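# Hang the shorts hanger on the rack rail

## Task

Put the hanger carrying the shorts onto the rack's rail, next to the hanger already hanging there. Both tips of the hanger must sit deep inside the shorts' waistband, the waistband must be stretched across both hanger shoulders, and the hook must stick out above. At the end both hangers must hang from the rail, and the rack, which is free-standing, must still be upright and close to where it started. Release everything and move both grippers away.

## Robot and tools

ROBOT. Two arms, left_arm and right_arm, each ending in a parallel gripper. Fingers point along the gripper's +z axis and close along its y axis. The reported end_effector_position is the point between the finger pads, roughly 1 cm short of the fingertips.

FRAMES. Scene frame: origin at table-top height midway between the nominal bases, +z up, +x away from the robot over the table, left_arm toward +y (arm names do not match image left/right). Base poses in the scene frame: left_arm at (-0.033, +0.310, 0) m, quat_wxyz (+1.000, 0, 0, -0.025); right_arm at (+0.051, -0.246, 0) m, quat_wxyz (+1.000, 0, 0, -0.028). Every hand pose, velocity and target you send or read is in that arm's own base frame; table items are described in the scene frame. Printed poses can be off by a few centimetres, more at long reach. A camera stand is bolted behind the arms.

ROW FORMAT. Every motion command uses rows of 16 numbers, always both arms even if one is idle: left x, y, z (metres), qw, qx, qy, qz (unit quaternion, w first), opening; then the same eight for right. Positions and quaternions are absolute targets for the gripper in its arm's base frame, not offsets. Opening runs from -1 (closed) to +1 (fully open, 0.094 m). To keep an arm still, resend its last reported pose and its desired opening each call; to keep orientation, repeat one fixed quaternion rather than copying drifted readings. Sending a gripper 0 is a real command, not 'no change'.

TOOLS.
execute_actions: actions = list of actions; each action = up to 15 rows, one per 1/30 s control step, so an action lasts 0.5 s (a short table repeats its final row). A target farther than 0.6 m from the gripper's current position along any of its axes gets the action rejected for both arms; a malformed or rejected first action rejects the whole call. cameras = list of names, ["all"], [] or null. An empty actions list returns state plus all images.
move: target = one 16-number row or a list of up to 15 rows; the gripper follows a straight line from its Hand target, turning the short way, and all paths finish together within 10 s. speed: m/s, 0.002 to 2.9, default 0.25 (rotation up to twice that in rad/s); one value or one per target. blend: corner rounding in metres for list targets, 0 (default) stops at each. opening_speed: rate of the commanded opening per second on the -1..+1 scale, at least 0.2; use it to close gently. grip_force: per-pad limit in newtons, 10 to 50, one value or one per arm; it persists, and low values close slowly. blocking=false returns after about 0.5 s while the move continues; a new move replaces it. The result adds a move: line giving the ending (done, off_target, moving, held, fault) and limits (paced = pose clipped, held = steps withheld). done means at rest within 10 mm and 2 degrees.
wait: seconds 0 to 3600; sends nothing new, lets a running move continue.
stop: brakes the running move.
zoom_image: camera (one of cam_head_left, cam_head_right, cam_high, cam_low, cam_left_wrist, cam_right_wrist) and region [x0, y0, x1, y1] in pixels from the top-left, at most 504 wide and high; only cameras in the latest images. All six images are 672x504.
finished_scene: scene = the current scene's number; ends it irreversibly.

CONTROLLER. Each step the commanded orientation is limited to 40 degrees from the measured one, then damped inverse kinematics drives the joints, favouring position. The result's Hand target shows what the arm was actually steered to; send the remainder next. Friction and load can leave the hand a few cm off in free air without any contact. Tool commands shows current gripper commands. Grippers lag their paths and overshoot more when fast or when the arm is nearly straight; paths ignore obstacles and the other arm. Avoid paths near an arm's own base (the elbow can whip round), and with the wrist near the first joint's axis small hand motions may swing the arm.

GRIPPING. grip_measured uses the opening scale; empty it can read about 2.5 mm wide. Fingers go where grip_measured equals your number; squeeze rises about 1 N per 0.001 below first contact and jumps to the force limit near 20 N. Soft cloth compresses far. To release, command well above grip_measured.

JOINTS. Ranges (rad), base to wrist: waist -2.618 to 3.054, shoulder 0 to 3.142, elbow 0 to 3.142 (straight at 2.901), wrist pitch -1.571 to 1.571, wrist yaw -1.571 to 1.571, wrist roll -2.094 to 2.094. Torques follow joint order, include gravity and friction, carry per-unit offsets, and joints 1 to 3 wrap at ±28 N m. Joint velocities may read within noise.

HEAT. Holding loads, stretching out or pushing at unreachable poses heats motors, even while idle thinking. MOTOR HOT at 75 °C; at 90 °C the arm folds and stays inactive; at 100 °C it goes limp.

AVOID. Contact or gripping between the two arms (the clearance check does not protect grippers or wrist cameras), hard hits on fixed or heavy objects, slams, dropping the hanger or releasing it while moving, tipping or shoving the loose rack, and anything ending off the table. Fault stops cost time. Objects may occasionally be nudged by outside pushes.

Each tool is called as a command line: name --argument value for each argument, lists and objects as JSON in quotes; but a table of rows of numbers goes row by row, as --pt "numbers of a row", without its own name.

## Session

execute_actions --actions '[]'

Scene clock: 0.00 s.
left_arm: end_effector_position=(+0.2312, -0.0155, +0.2859) grip_measured=+1.000 end_effector_quat_wxyz=(+0.594, -0.047, +0.797, -0.101) | right_arm: end_effector_position=(+0.3885, -0.0353, +0.2826) grip_measured=+1.000 end_effector_quat_wxyz=(+0.645, +0.029, +0.761, +0.062)
Joint positions: left_arm=[0.042 0.401 0.716 -0.595 0.146 -0.185 0.094] | right_arm=[-0.217 1.08 0.728 0.185 -0.27 0.089 0.094]
Joint velocities: within noise
Joint torques (N m): no reading
Heat: left arm: 30 °C; right arm: 34 °C.
Hand target: left_arm +0.2290, -0.0157, +0.2855; +0.593, -0.046, +0.798, -0.101 | right_arm +0.3873, -0.0350, +0.2822; +0.642, +0.030, +0.763, +0.062
Tool commands: left_gripper/opening=+1.0 right_gripper/opening=+1.0

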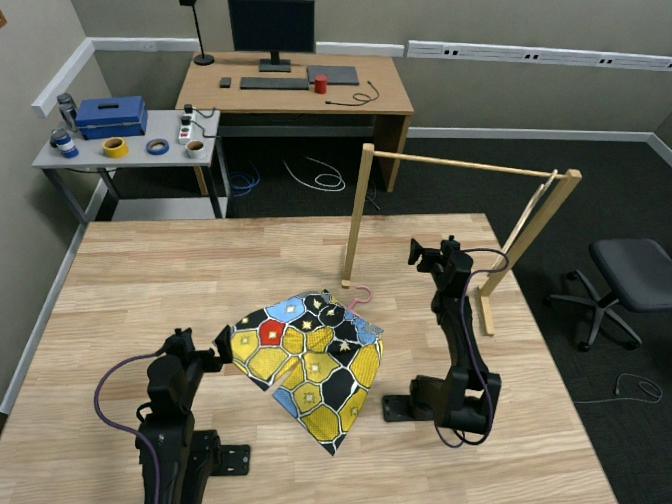

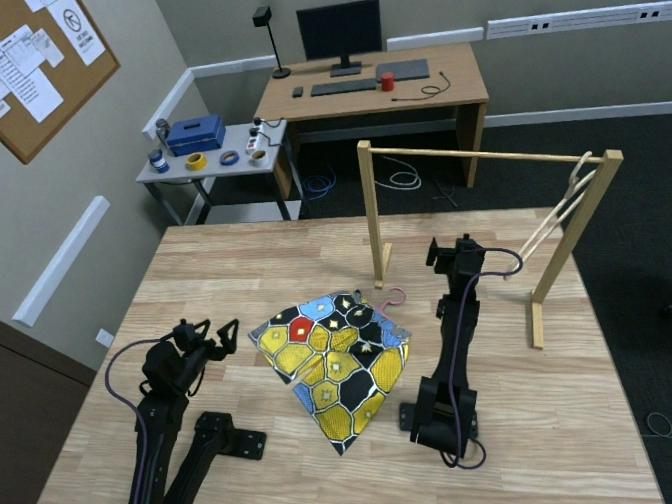

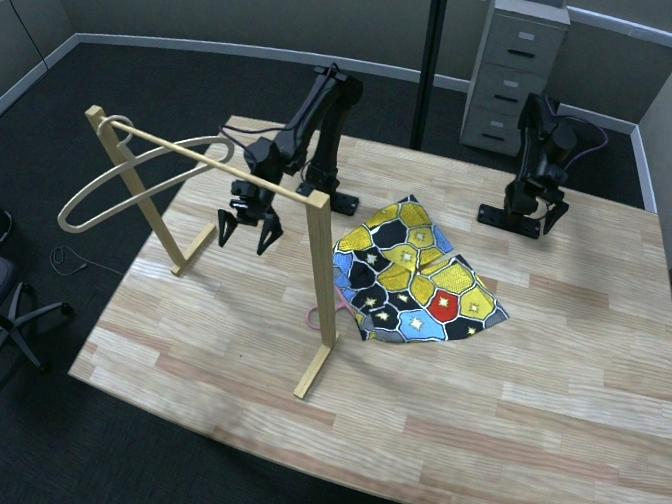

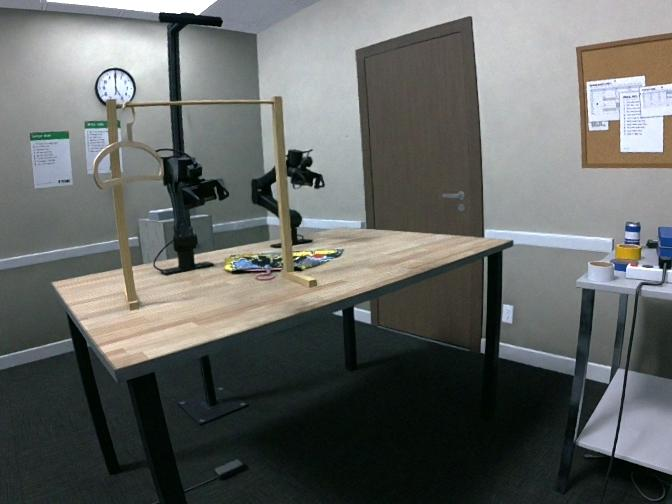

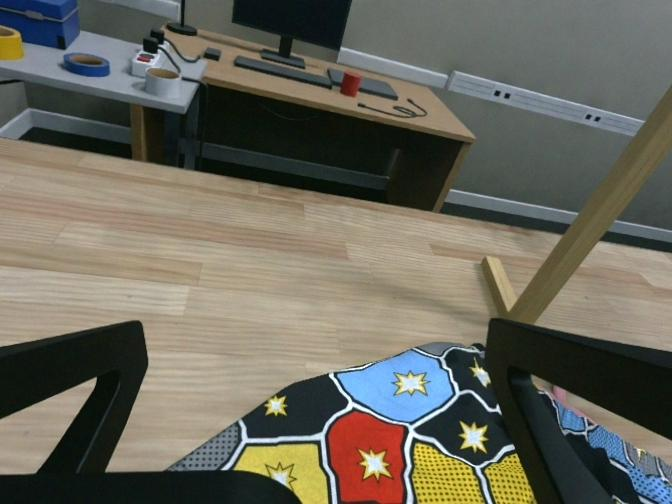

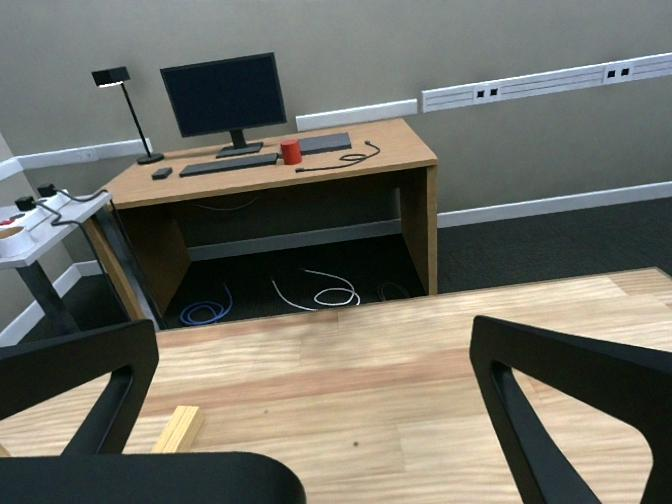

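zoom_image --camera "cam_head_left" --region '[210, 260, 410, 460]'

zoom_image --camera "cam_high" --region '[280, 180, 530, 370]'

zoom_image --camera "cam_head_right" --region '[230, 260, 430, 460]'

Scaled by 2.520 from the camera's image (finer frame: 960x720).

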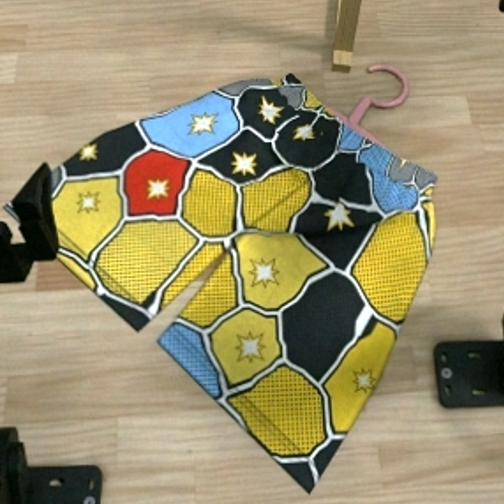

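Scaled by 2.016 from the camera's image (finer frame: 960x720).

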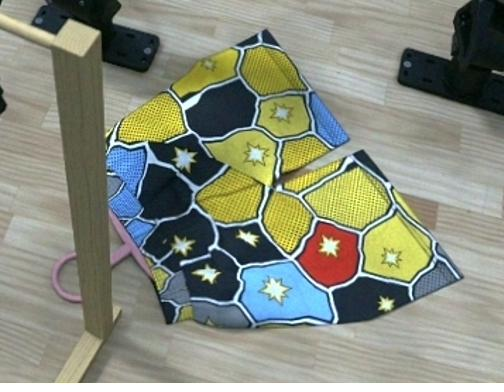

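Scaled by 2.520 from the camera's image (finer frame: 960x720).

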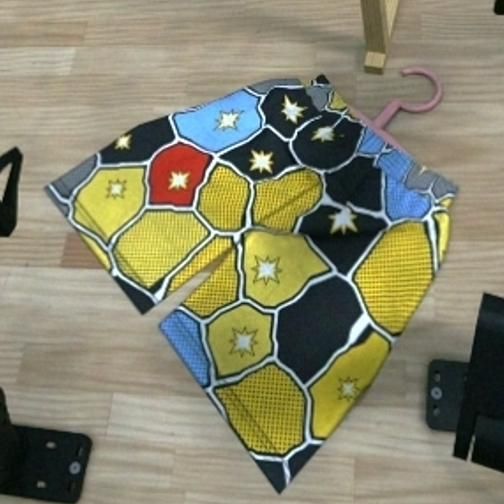

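zoom_image --camera "cam_high" --region '[40, 90, 360, 330]'

zoom_image --camera "cam_low" --region '[60, 80, 360, 320]'

zoom_image --camera "cam_head_right" --region '[330, 120, 650, 360]'

zoom_image --camera "cam_head_left" --region '[310, 130, 610, 355]'

Scaled by 1.575 from the camera's image (finer frame: 960x720).

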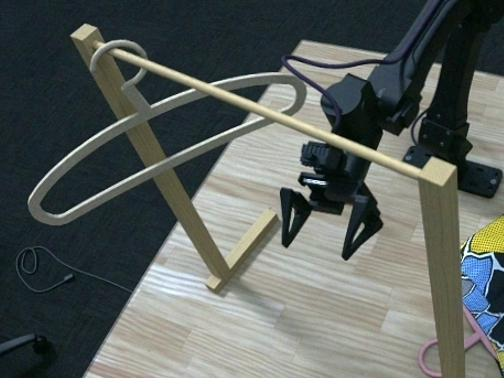

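Scaled by 1.680 from the camera's image (finer frame: 960x720).

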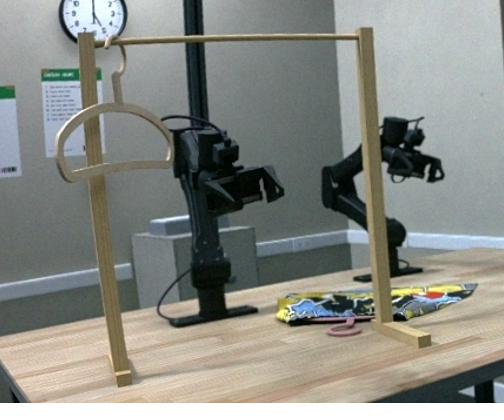

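Scaled by 1.575 from the camera's image (finer frame: 960x720).

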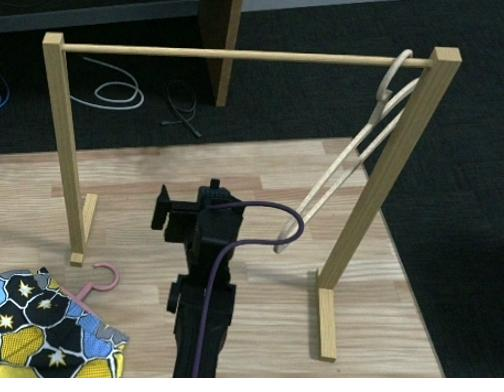

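Scaled by 1.680 from the camera's image (finer frame: 960x720).

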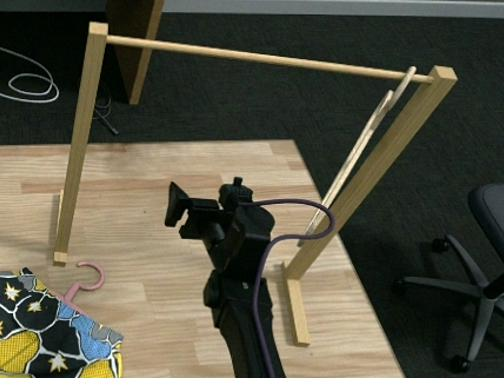

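zoom_image --camera "cam_head_left" --region '[80, 310, 280, 504]'

zoom_image --camera "cam_head_left" --region '[370, 220, 530, 460]'

zoom_image --camera "cam_high" --region '[200, 50, 600, 260]'

zoom_image --camera "cam_head_right" --region '[90, 300, 290, 504]'

zoom_image --camera "cam_head_right" --region '[380, 220, 540, 470]'

Scaled by 2.520 from the camera's image (finer frame: 960x720).

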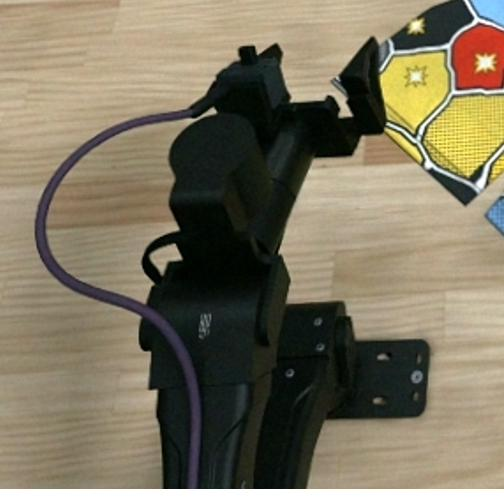

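Scaled by 2.100 from the camera's image (finer frame: 960x720).

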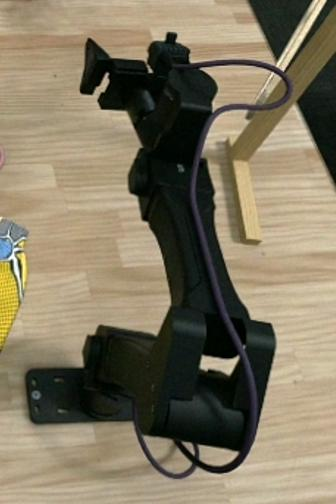

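Scaled by 1.260 from the camera's image (finer frame: 960x720).

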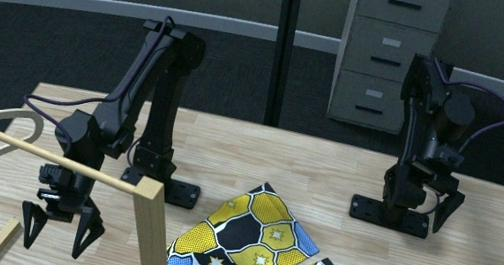

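Scaled by 2.471 from the camera's image (finer frame: 960x720).

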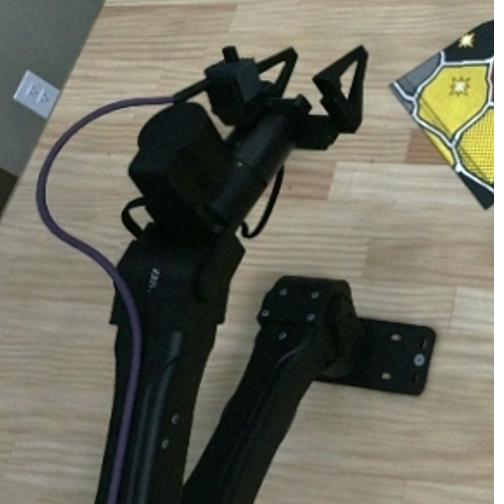

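Scaled by 2.016 from the camera's image (finer frame: 960x720).

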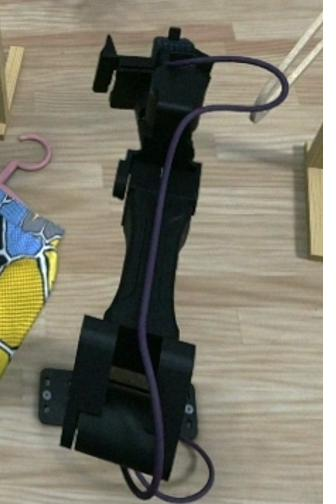

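move --target '[0.302, -0.263, 0.165, 0.3219, 0.3175, 0.8844, -0.1156, 1.0, 0.2255, 0.0687, 0.25, 0.2745, -0.3894, 0.8706, 0.1228, 1.0]' --speed 0.3 --cameras '["all"]'

Scene clock: 33.27 s.
left_arm: end_effector_position=(+0.3038, -0.2591, +0.1637) grip_measured=+1.000 end_effector_quat_wxyz=(+0.329, +0.308, +0.885, -0.115) | right_arm: end_effector_position=(+0.2265, +0.0667, +0.2452) grip_measured=+1.000 end_effector_quat_wxyz=(+0.275, -0.380, +0.874, +0.123)
Joint positions: left_arm=[-0.724 1.438 1.092 -0.514 -0.034 -0.042 0.094] | right_arm=[-0.069 1.095 1.279 -1.343 -0.466 -0.79 0.094]
Joint torques (N m): left_arm=[-0.76 -5.41 8.96 0.93 0.11 0.15] | right_arm=[0.55 -1.14 8.7 1.05 -0.24 -0.12]
Heat: left arm: 32 °C; right arm: 39 °C.
Hand target: left_arm +0.3020, -0.2630, +0.1650; +0.322, +0.317, +0.884, -0.116 | right_arm +0.2255, +0.0687, +0.2500; +0.275, -0.389, +0.871, +0.123
Off the commanded pose: left_arm 0.005 m, 1 deg | right_arm 0.005 m, 1 deg.
move: done

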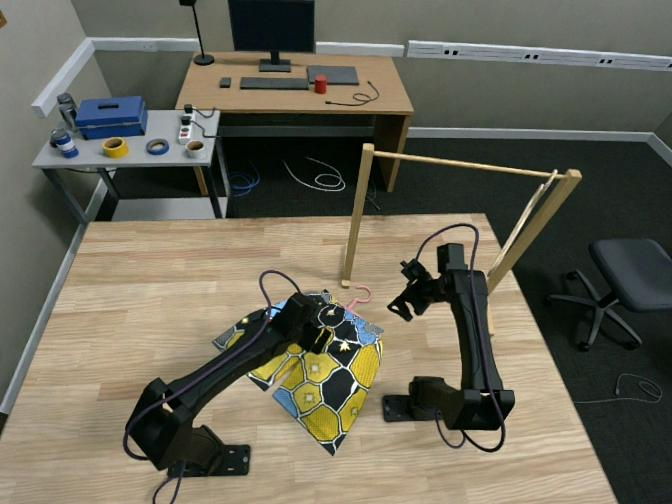

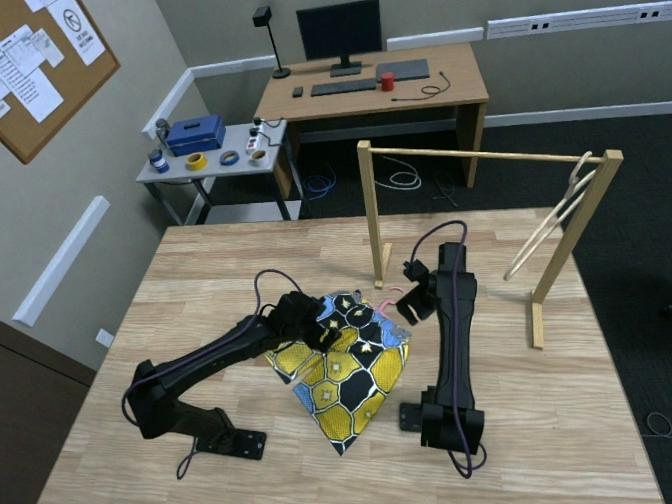

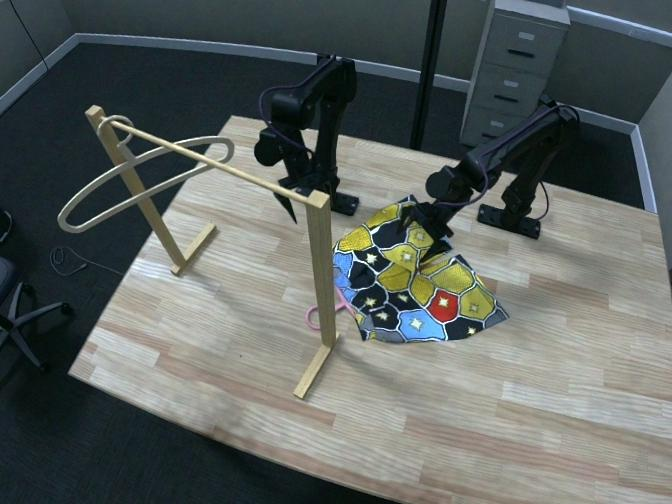

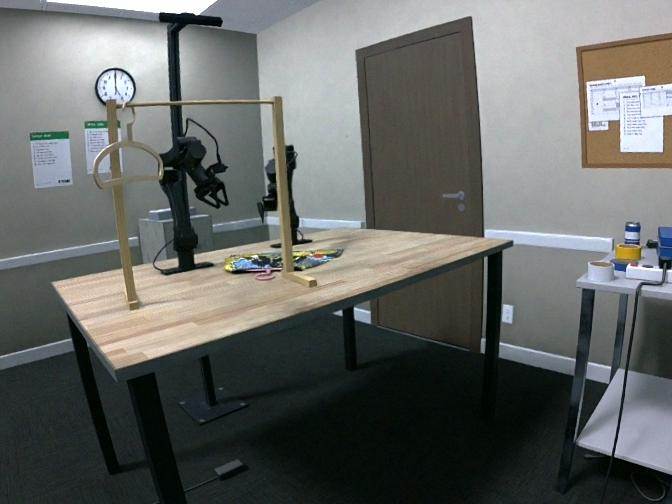

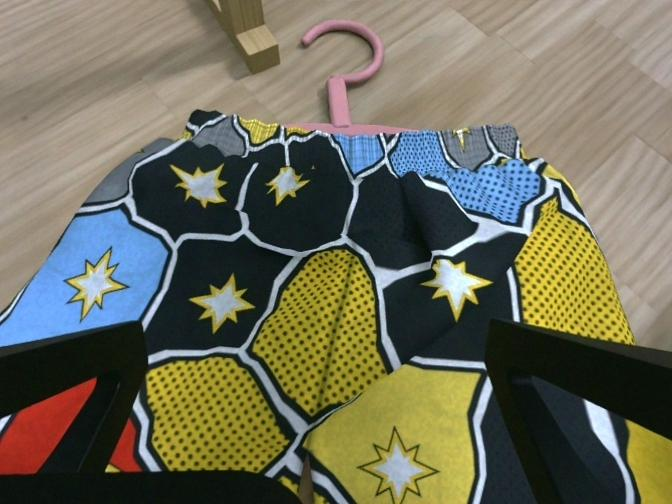

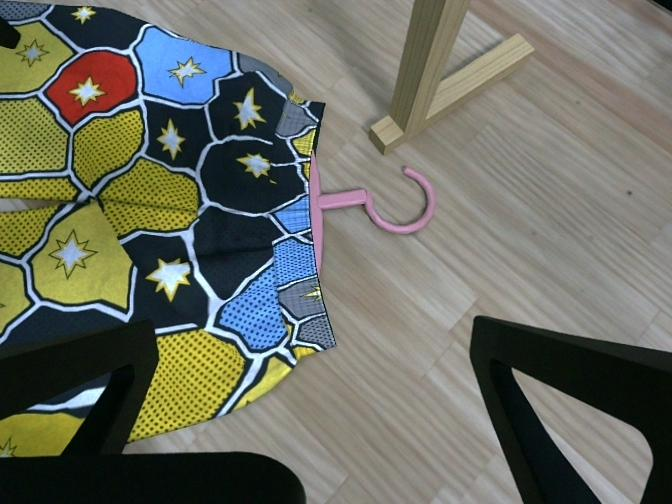

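zoom_image --camera "cam_left_wrist" --region '[180, 0, 560, 190]'

zoom_image --camera "cam_right_wrist" --region '[220, 60, 500, 380]'

Scaled by 1.326 from the camera's image (finer frame: 960x720).

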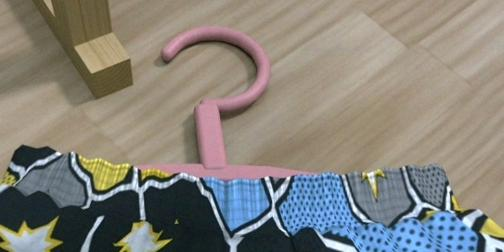

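Scaled by 1.575 from the camera's image (finer frame: 960x720).

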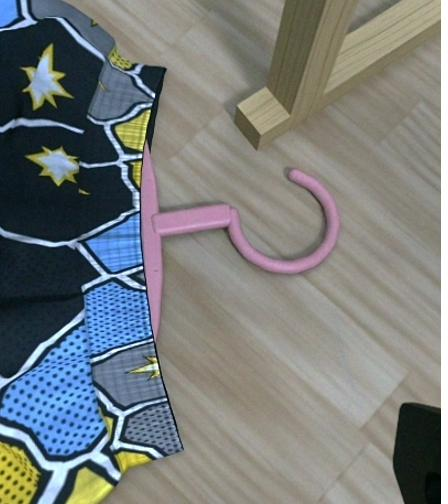

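zoom_image --camera "cam_right_wrist" --region '[340, 0, 560, 165]'

zoom_image --camera "cam_right_wrist" --region '[290, 140, 450, 260]'

zoom_image --camera "cam_left_wrist" --region '[280, 0, 440, 140]'

Scaled by 2.291 from the camera's image (finer frame: 960x720).

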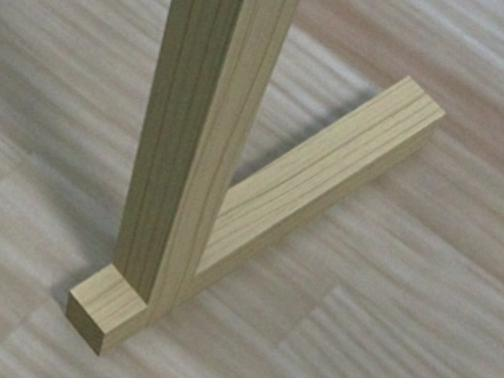

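Scaled by 3.150 from the camera's image (finer frame: 960x720).

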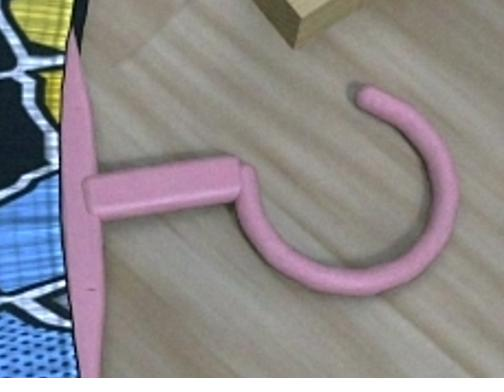

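Scaled by 3.150 from the camera's image (finer frame: 960x720).

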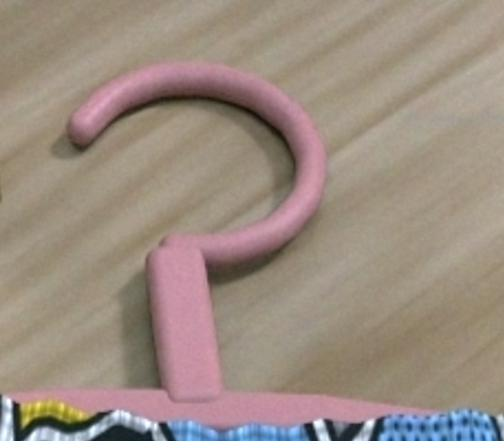

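move --target '[0.4266, -0.368, 0.0673, 0.3033, 0.2924, 0.8372, -0.1059, 1.0, 0.1985, 0.0267, 0.30, 0.2745, -0.3894, 0.8706, 0.1228, 1.0]' --speed 0.25 --cameras '["cam_left_wrist", "cam_right_wrist", "cam_head_left", "cam_high"]'

Scene clock: 44.80 s.
left_arm: end_effector_position=(+0.4248, -0.3660, +0.0726) grip_measured=+1.000 end_effector_quat_wxyz=(+0.327, +0.308, +0.886, -0.114) | right_arm: end_effector_position=(+0.2024, +0.0260, +0.2934) grip_measured=+1.000 end_effector_quat_wxyz=(+0.311, -0.365, +0.875, +0.071)
Joint positions: left_arm=[-0.724 2.125 1.562 -0.302 -0.034 -0.042 0.094] | right_arm=[-0.326 1.059 1.469 -1.564 -0.512 -1.005 0.094]
Joint torques (N m): left_arm=[-0.13 -11.19 8.53 1.1 0.01 0.02] | right_arm=[-0.68 -1.2 7.31 1.03 -0.41 -0.15]
Heat: left arm: 32 °C; right arm: 40 °C.
Hand target: left_arm +0.4265, -0.3679, +0.0673; +0.322, +0.310, +0.888, -0.112 | right_arm +0.1990, +0.0273, +0.2993; +0.316, -0.367, +0.872, +0.070
Off the commanded pose: left_arm 0.006 m, 1 deg | right_arm 0.008 m, 8 deg.
joint sent to its limit (right arm) — joint 4 (wrist pitch), lower limit. The joint targets are off in orientation, not in position.
move: off_target (right_arm)
Images, in order (width x height): cam_head_left 672x504, cam_high 672x504, cam_left_wrist 672x504, cam_right_wrist 672x504.

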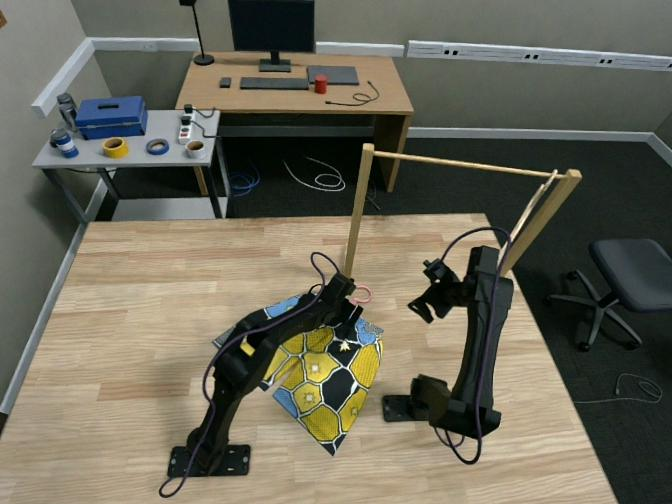

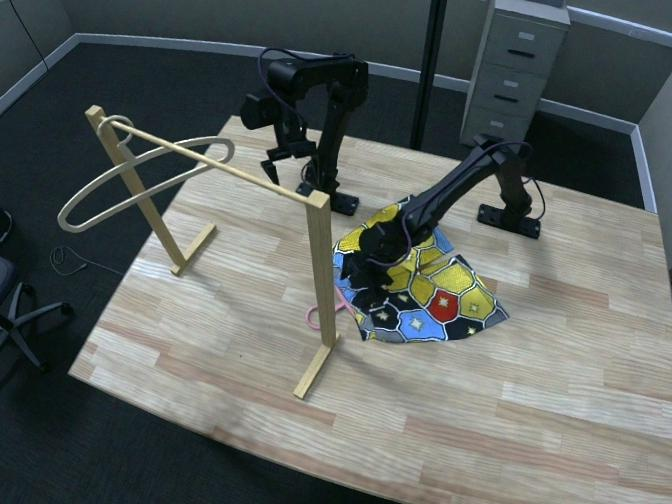

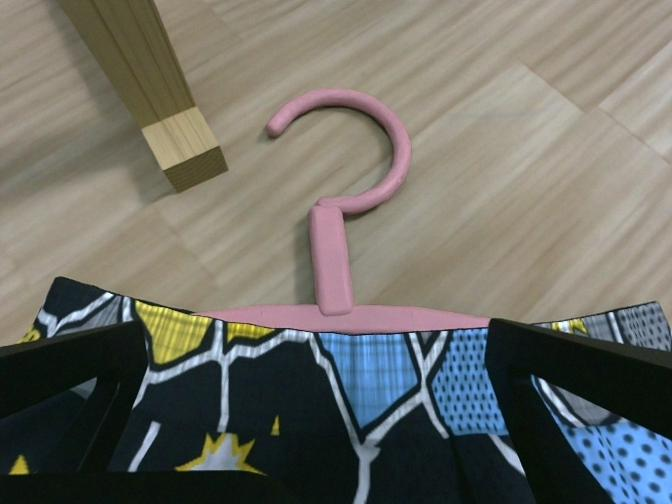

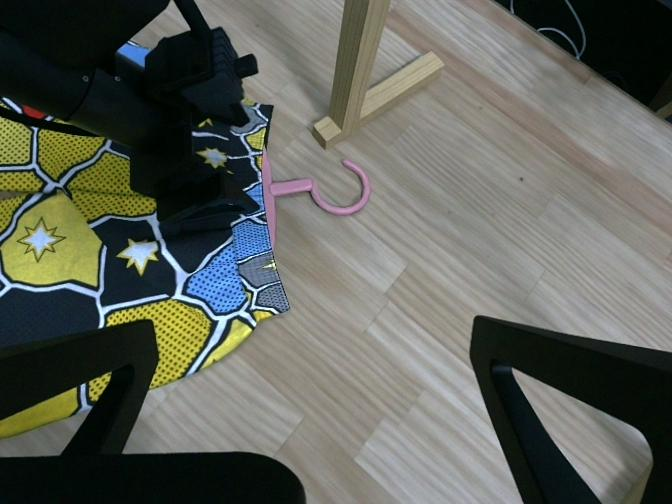

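zoom_image --camera "cam_left_wrist" --region '[180, 60, 500, 380]'

zoom_image --camera "cam_right_wrist" --region '[200, 100, 400, 300]'

Scaled by 1.575 from the camera's image (finer frame: 960x720).

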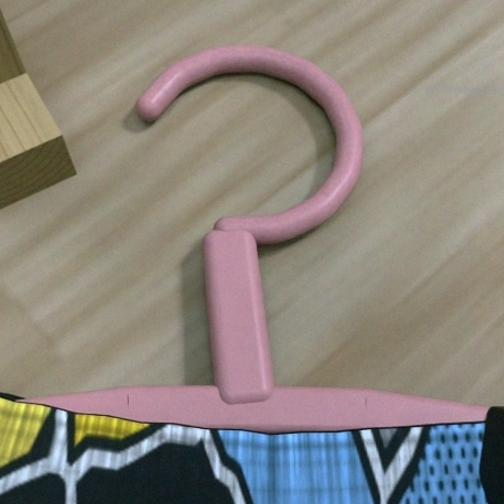

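Scaled by 2.520 from the camera's image (finer frame: 960x720).

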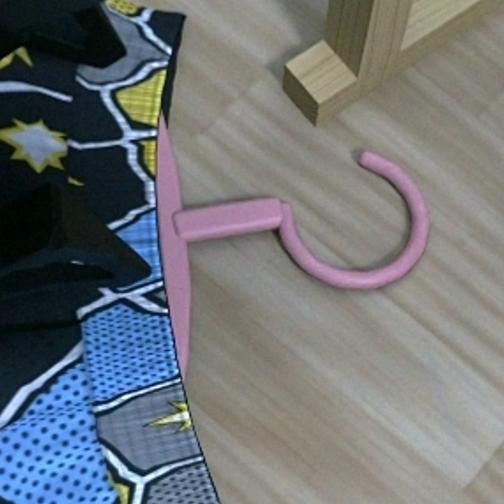

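move --target '[0.4434, -0.387, 0.0454, 0.2723, 0.2723, 0.9193, -0.0807, 1.0, 0.1985, 0.0267, 0.30, 0.311, -0.365, 0.875, 0.071, 1.0]' --speed 0.2 --cameras '["cam_left_wrist", "cam_right_wrist"]'

Scene clock: 52.20 s.
left_arm: end_effector_position=(+0.4454, -0.3857, +0.0579) grip_measured=+1.000 end_effector_quat_wxyz=(+0.286, +0.273, +0.914, -0.089) | right_arm: end_effector_position=(+0.2023, +0.0252, +0.2931) grip_measured=+1.000 end_effector_quat_wxyz=(+0.309, -0.365, +0.876, +0.070)
Joint positions: left_arm=[-0.741 2.32 1.888 -0.537 -0.085 -0.134 0.094] | right_arm=[-0.326 1.059 1.469 -1.564 -0.508 -1.005 0.094]
Joint torques (N m): left_arm=[-0.69 -11.89 8.9 0.79 -0.11 -0.12] | right_arm=[0.09 -1.22 7.79 1 -0.3 0.08]
Heat: left arm: 33 °C; right arm: 40 °C.
Hand target: left_arm +0.4432, -0.3868, +0.0457; +0.273, +0.272, +0.919, -0.081 | right_arm +0.1987, +0.0269, +0.2996; +0.314, -0.363, +0.875, +0.067
Off the commanded pose: left_arm 0.013 m, 2 deg | right_arm 0.008 m, 0 deg.
joint sent to its limit (right arm) — joint 4 (wrist pitch), lower limit. The joint targets still meet the commanded pose.
move: off_target (left_arm)

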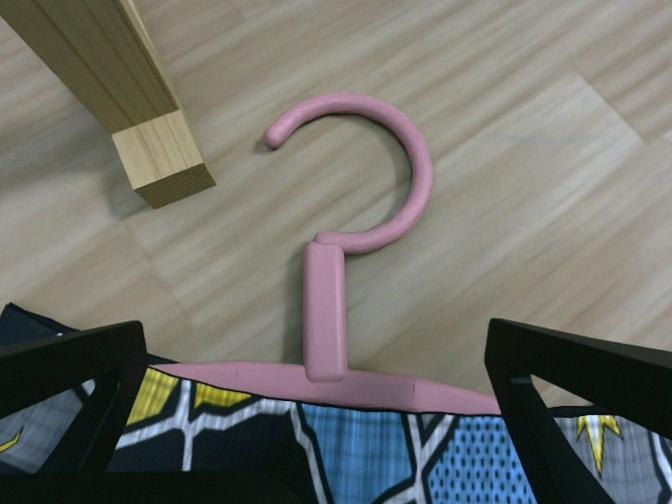

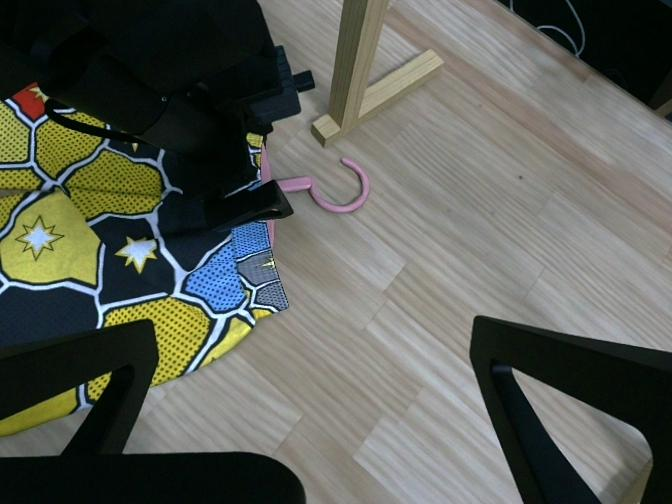

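move --target '[0.4530, -0.3935, 0.0120, 0.2723, 0.2723, 0.9193, -0.0807, 1.0, 0.1985, 0.0267, 0.30, 0.311, -0.365, 0.875, 0.071, 1.0]' --speed 0.08 --cameras '["cam_left_wrist", "cam_right_wrist"]'

Scene clock: 54.00 s.
left_arm: end_effector_position=(+0.4535, -0.3921, +0.0261) grip_measured=+1.000 end_effector_quat_wxyz=(+0.283, +0.273, +0.916, -0.085) | right_arm: end_effector_position=(+0.2023, +0.0252, +0.2931) grip_measured=+1.000 end_effector_quat_wxyz=(+0.309, -0.365, +0.876, +0.070)
Joint positions: left_arm=[-0.741 2.403 1.911 -0.484 -0.089 -0.134 0.094] | right_arm=[-0.326 1.059 1.469 -1.564 -0.508 -1.005 0.094]
Joint torques (N m): left_arm=[-0.23 -12.12 8.29 0.93 -0.07 -0.05] | right_arm=[0.02 -1.14 7.91 1.03 -0.32 0.05]
Heat: left arm: 33 °C; right arm: 40 °C.
Hand target: left_arm +0.4527, -0.3931, +0.0122; +0.273, +0.272, +0.919, -0.081 | right_arm +0.1987, +0.0269, +0.2996; +0.314, -0.363, +0.875, +0.067
Off the commanded pose: left_arm 0.014 m, 1 deg | right_arm 0.008 m, 0 deg.
joint sent to its limit (right arm) — joint 4 (wrist pitch), lower limit. The joint targets still meet the commanded pose.
move: off_target (left_arm)

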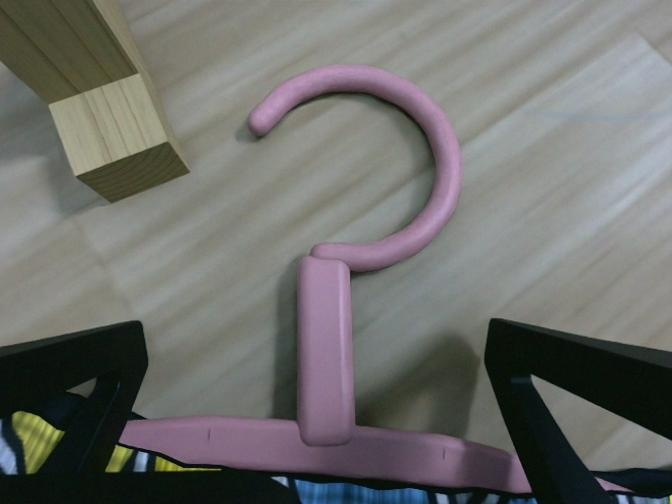

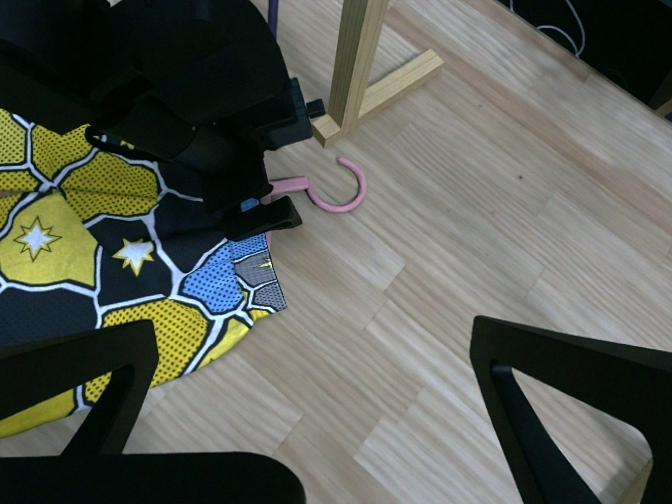

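move --target '[0.4517, -0.3954, 0.0020, 0.2723, 0.2723, 0.9193, -0.0807, 1.0, 0.1985, 0.0267, 0.30, 0.311, -0.365, 0.875, 0.071, 1.0]' --speed 0.05 --cameras '["cam_left_wrist", "cam_right_wrist"]'

Scene clock: 56.00 s.
left_arm: end_effector_position=(+0.4570, -0.3946, +0.0250) grip_measured=+1.000 end_effector_quat_wxyz=(+0.290, +0.272, +0.913, -0.088) | right_arm: end_effector_position=(+0.2023, +0.0252, +0.2931) grip_measured=+1.000 end_effector_quat_wxyz=(+0.309, -0.365, +0.876, +0.070)
Joint positions: left_arm=[-0.741 2.411 1.911 -0.46 -0.092 -0.134 0.094] | right_arm=[-0.326 1.059 1.469 -1.564 -0.508 -1.005 0.094]
Joint torques (N m): left_arm=[-0.69 -11.92 7.1 0.99 -0.05 -0.1] | right_arm=[0.01 -1.14 7.79 1.04 -0.28 0.07]
Heat: left arm: 33 °C; right arm: 40 °C.
Hand target: left_arm +0.4511, -0.3948, +0.0026; +0.273, +0.272, +0.919, -0.081 | right_arm +0.1987, +0.0269, +0.2996; +0.314, -0.363, +0.875, +0.067
Off the commanded pose: left_arm 0.024 m, 2 deg | right_arm 0.008 m, 0 deg.
joint sent to its limit (right arm) — joint 4 (wrist pitch), lower limit. The joint targets still meet the commanded pose.
move: off_target (left_arm)

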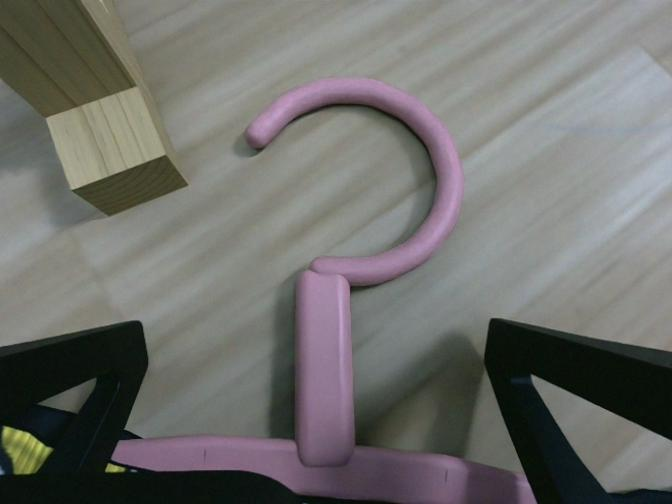

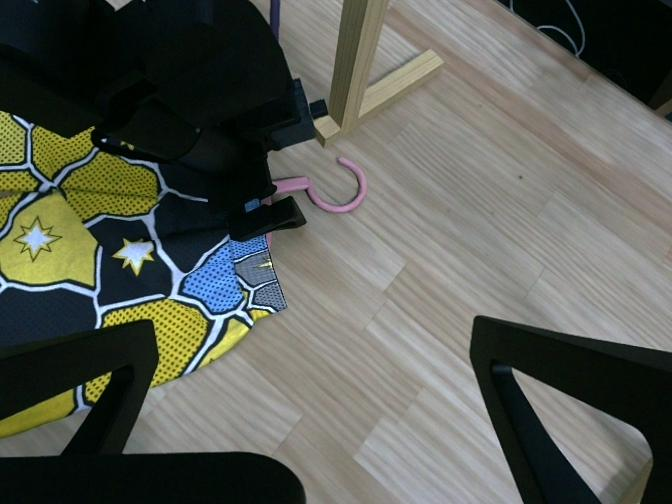

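move --target '[0.4520, -0.3952, 0.0090, 0.2723, 0.2723, 0.9193, -0.0807, -1.0, 0.1985, 0.0267, 0.30, 0.311, -0.365, 0.875, 0.071, 1.0]' --speed 0.05 --opening_speed 1.0 --cameras '["cam_left_wrist", "cam_right_wrist"]'

Scene clock: 60.13 s.
left_arm: end_effector_position=(+0.4569, -0.3941, +0.0246) grip_measured=-0.738 end_effector_quat_wxyz=(+0.290, +0.270, +0.914, -0.087) | right_arm: end_effector_position=(+0.2023, +0.0252, +0.2931) grip_measured=+1.000 end_effector_quat_wxyz=(+0.309, -0.365, +0.876, +0.070)
Joint positions: left_arm=[-0.741 2.412 1.911 -0.462 -0.093 -0.138 0.012] | right_arm=[-0.326 1.059 1.469 -1.564 -0.508 -1.005 0.094]
Joint torques (N m): left_arm=[-0.9 -12.41 8.27 0.78 -0.01 -0.07] | right_arm=[0.01 -1.07 7.83 1.04 -0.32 0.07]
Heat: left arm: 35 °C; right arm: 40 °C.
Hand target: left_arm +0.4517, -0.3949, +0.0092; +0.273, +0.272, +0.919, -0.081 | right_arm +0.1987, +0.0269, +0.2996; +0.314, -0.363, +0.875, +0.067
Off the commanded pose: left_arm 0.016 m, 2 deg | right_arm 0.008 m, 0 deg.
joint sent to its limit (right arm) — joint 4 (wrist pitch), lower limit. The joint targets still meet the commanded pose.
move: off_target (left_arm)

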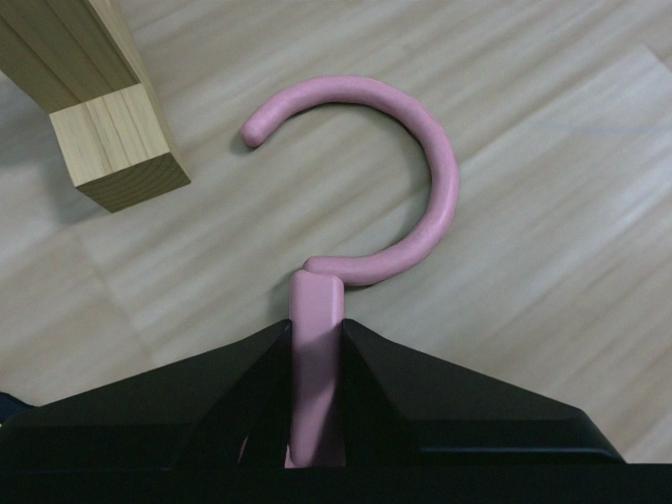

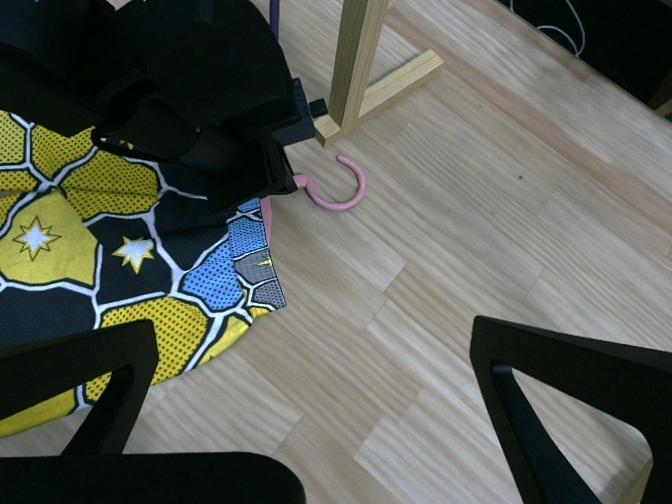

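move --target '[0.4065, -0.3601, 0.105, 0.4006, 0.2883, 0.8592, -0.1344, -1.0, 0.1985, 0.0267, 0.30, 0.311, -0.365, 0.875, 0.071, 1.0]' --speed 0.12 --cameras '["cam_left_wrist", "cam_right_wrist", "cam_high", "cam_head_left"]'

Scene clock: 67.30 s.
left_arm: end_effector_position=(+0.4102, -0.3559, +0.0916) grip_measured=-0.738 end_effector_quat_wxyz=(+0.388, +0.282, +0.869, -0.126) | right_arm: end_effector_position=(+0.2023, +0.0252, +0.2931) grip_measured=+1.000 end_effector_quat_wxyz=(+0.309, -0.365, +0.876, +0.070)
Joint positions: left_arm=[-0.746 1.985 1.332 -0.081 -0.088 -0.08 0.012] | right_arm=[-0.326 1.059 1.469 -1.564 -0.508 -1.005 0.094]
Joint torques (N m): left_arm=[-0.87 -14.22 6.16 1.45 0 0.12] | right_arm=[0.1 -1.21 7.92 1.02 -0.31 0.08]
Heat: left arm: 38 °C; right arm: 40 °C.
Hand target: left_arm +0.4065, -0.3601, +0.1048; +0.400, +0.288, +0.859, -0.134 | right_arm +0.1987, +0.0269, +0.2996; +0.314, -0.363, +0.875, +0.067
Off the commanded pose: left_arm 0.014 m, 2 deg | right_arm 0.008 m, 0 deg.
joint sent to its limit (right arm) — joint 4 (wrist pitch), lower limit. The joint targets still meet the commanded pose.
move: off_target (left_arm)
Images, in order (width x height): cam_head_left 672x504, cam_high 672x504, cam_left_wrist 672x504, cam_right_wrist 672x504.

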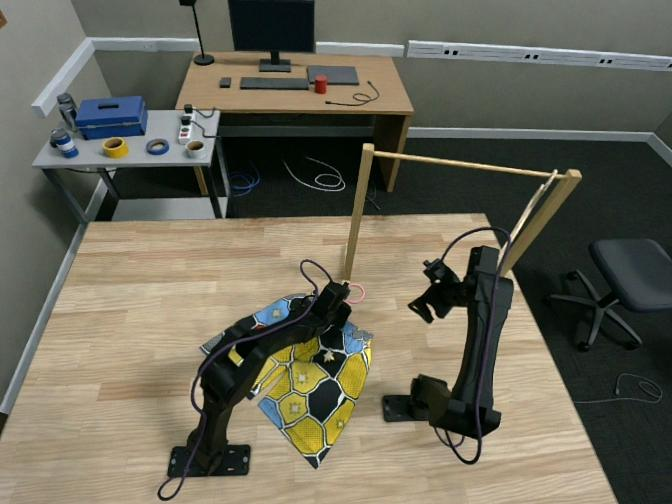

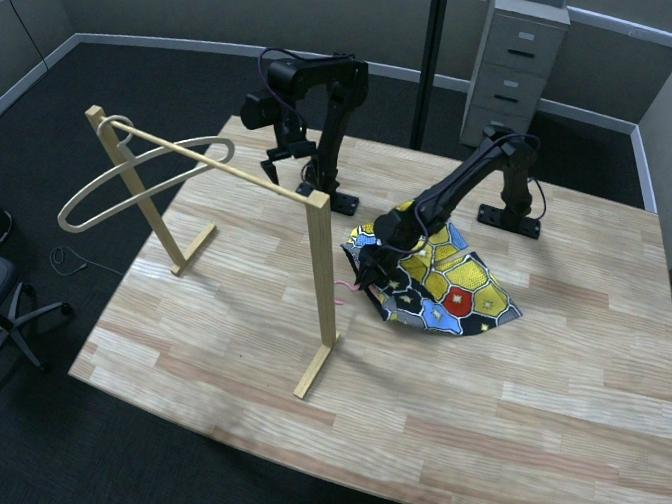

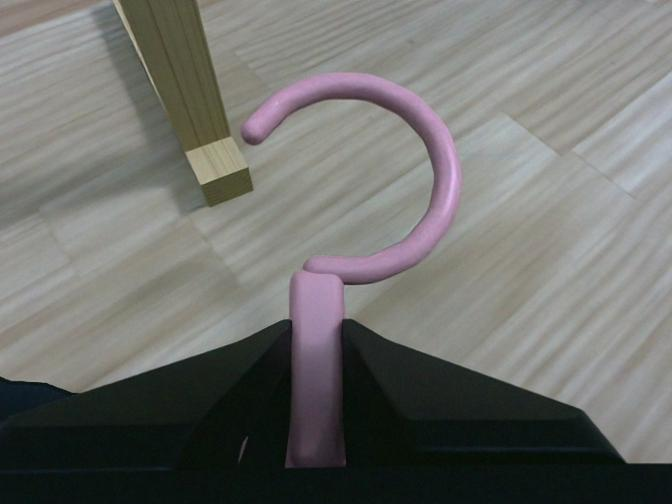

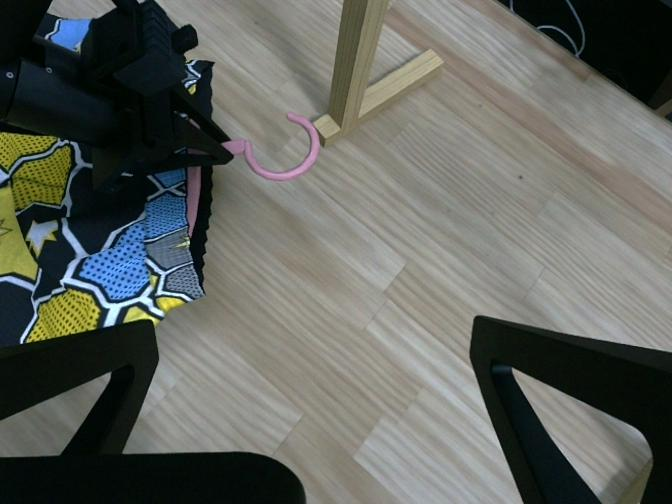

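zoom_image --camera "cam_right_wrist" --region '[0, 0, 340, 330]'

zoom_image --camera "cam_high" --region '[310, 180, 540, 360]'

Scaled by 1.482 from the camera's image (finer frame: 960x720).

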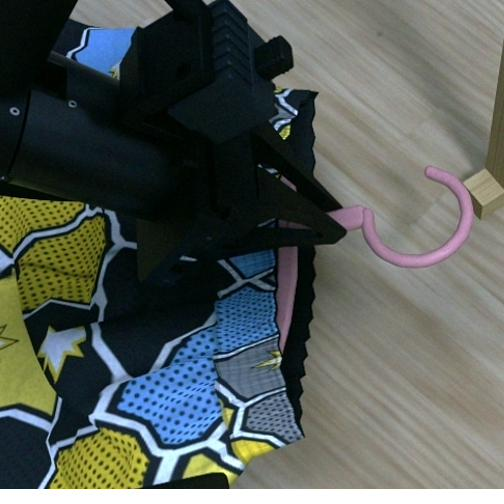

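Scaled by 2.191 from the camera's image (finer frame: 960x720).

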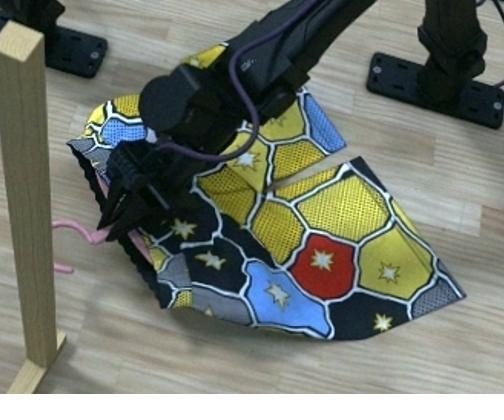

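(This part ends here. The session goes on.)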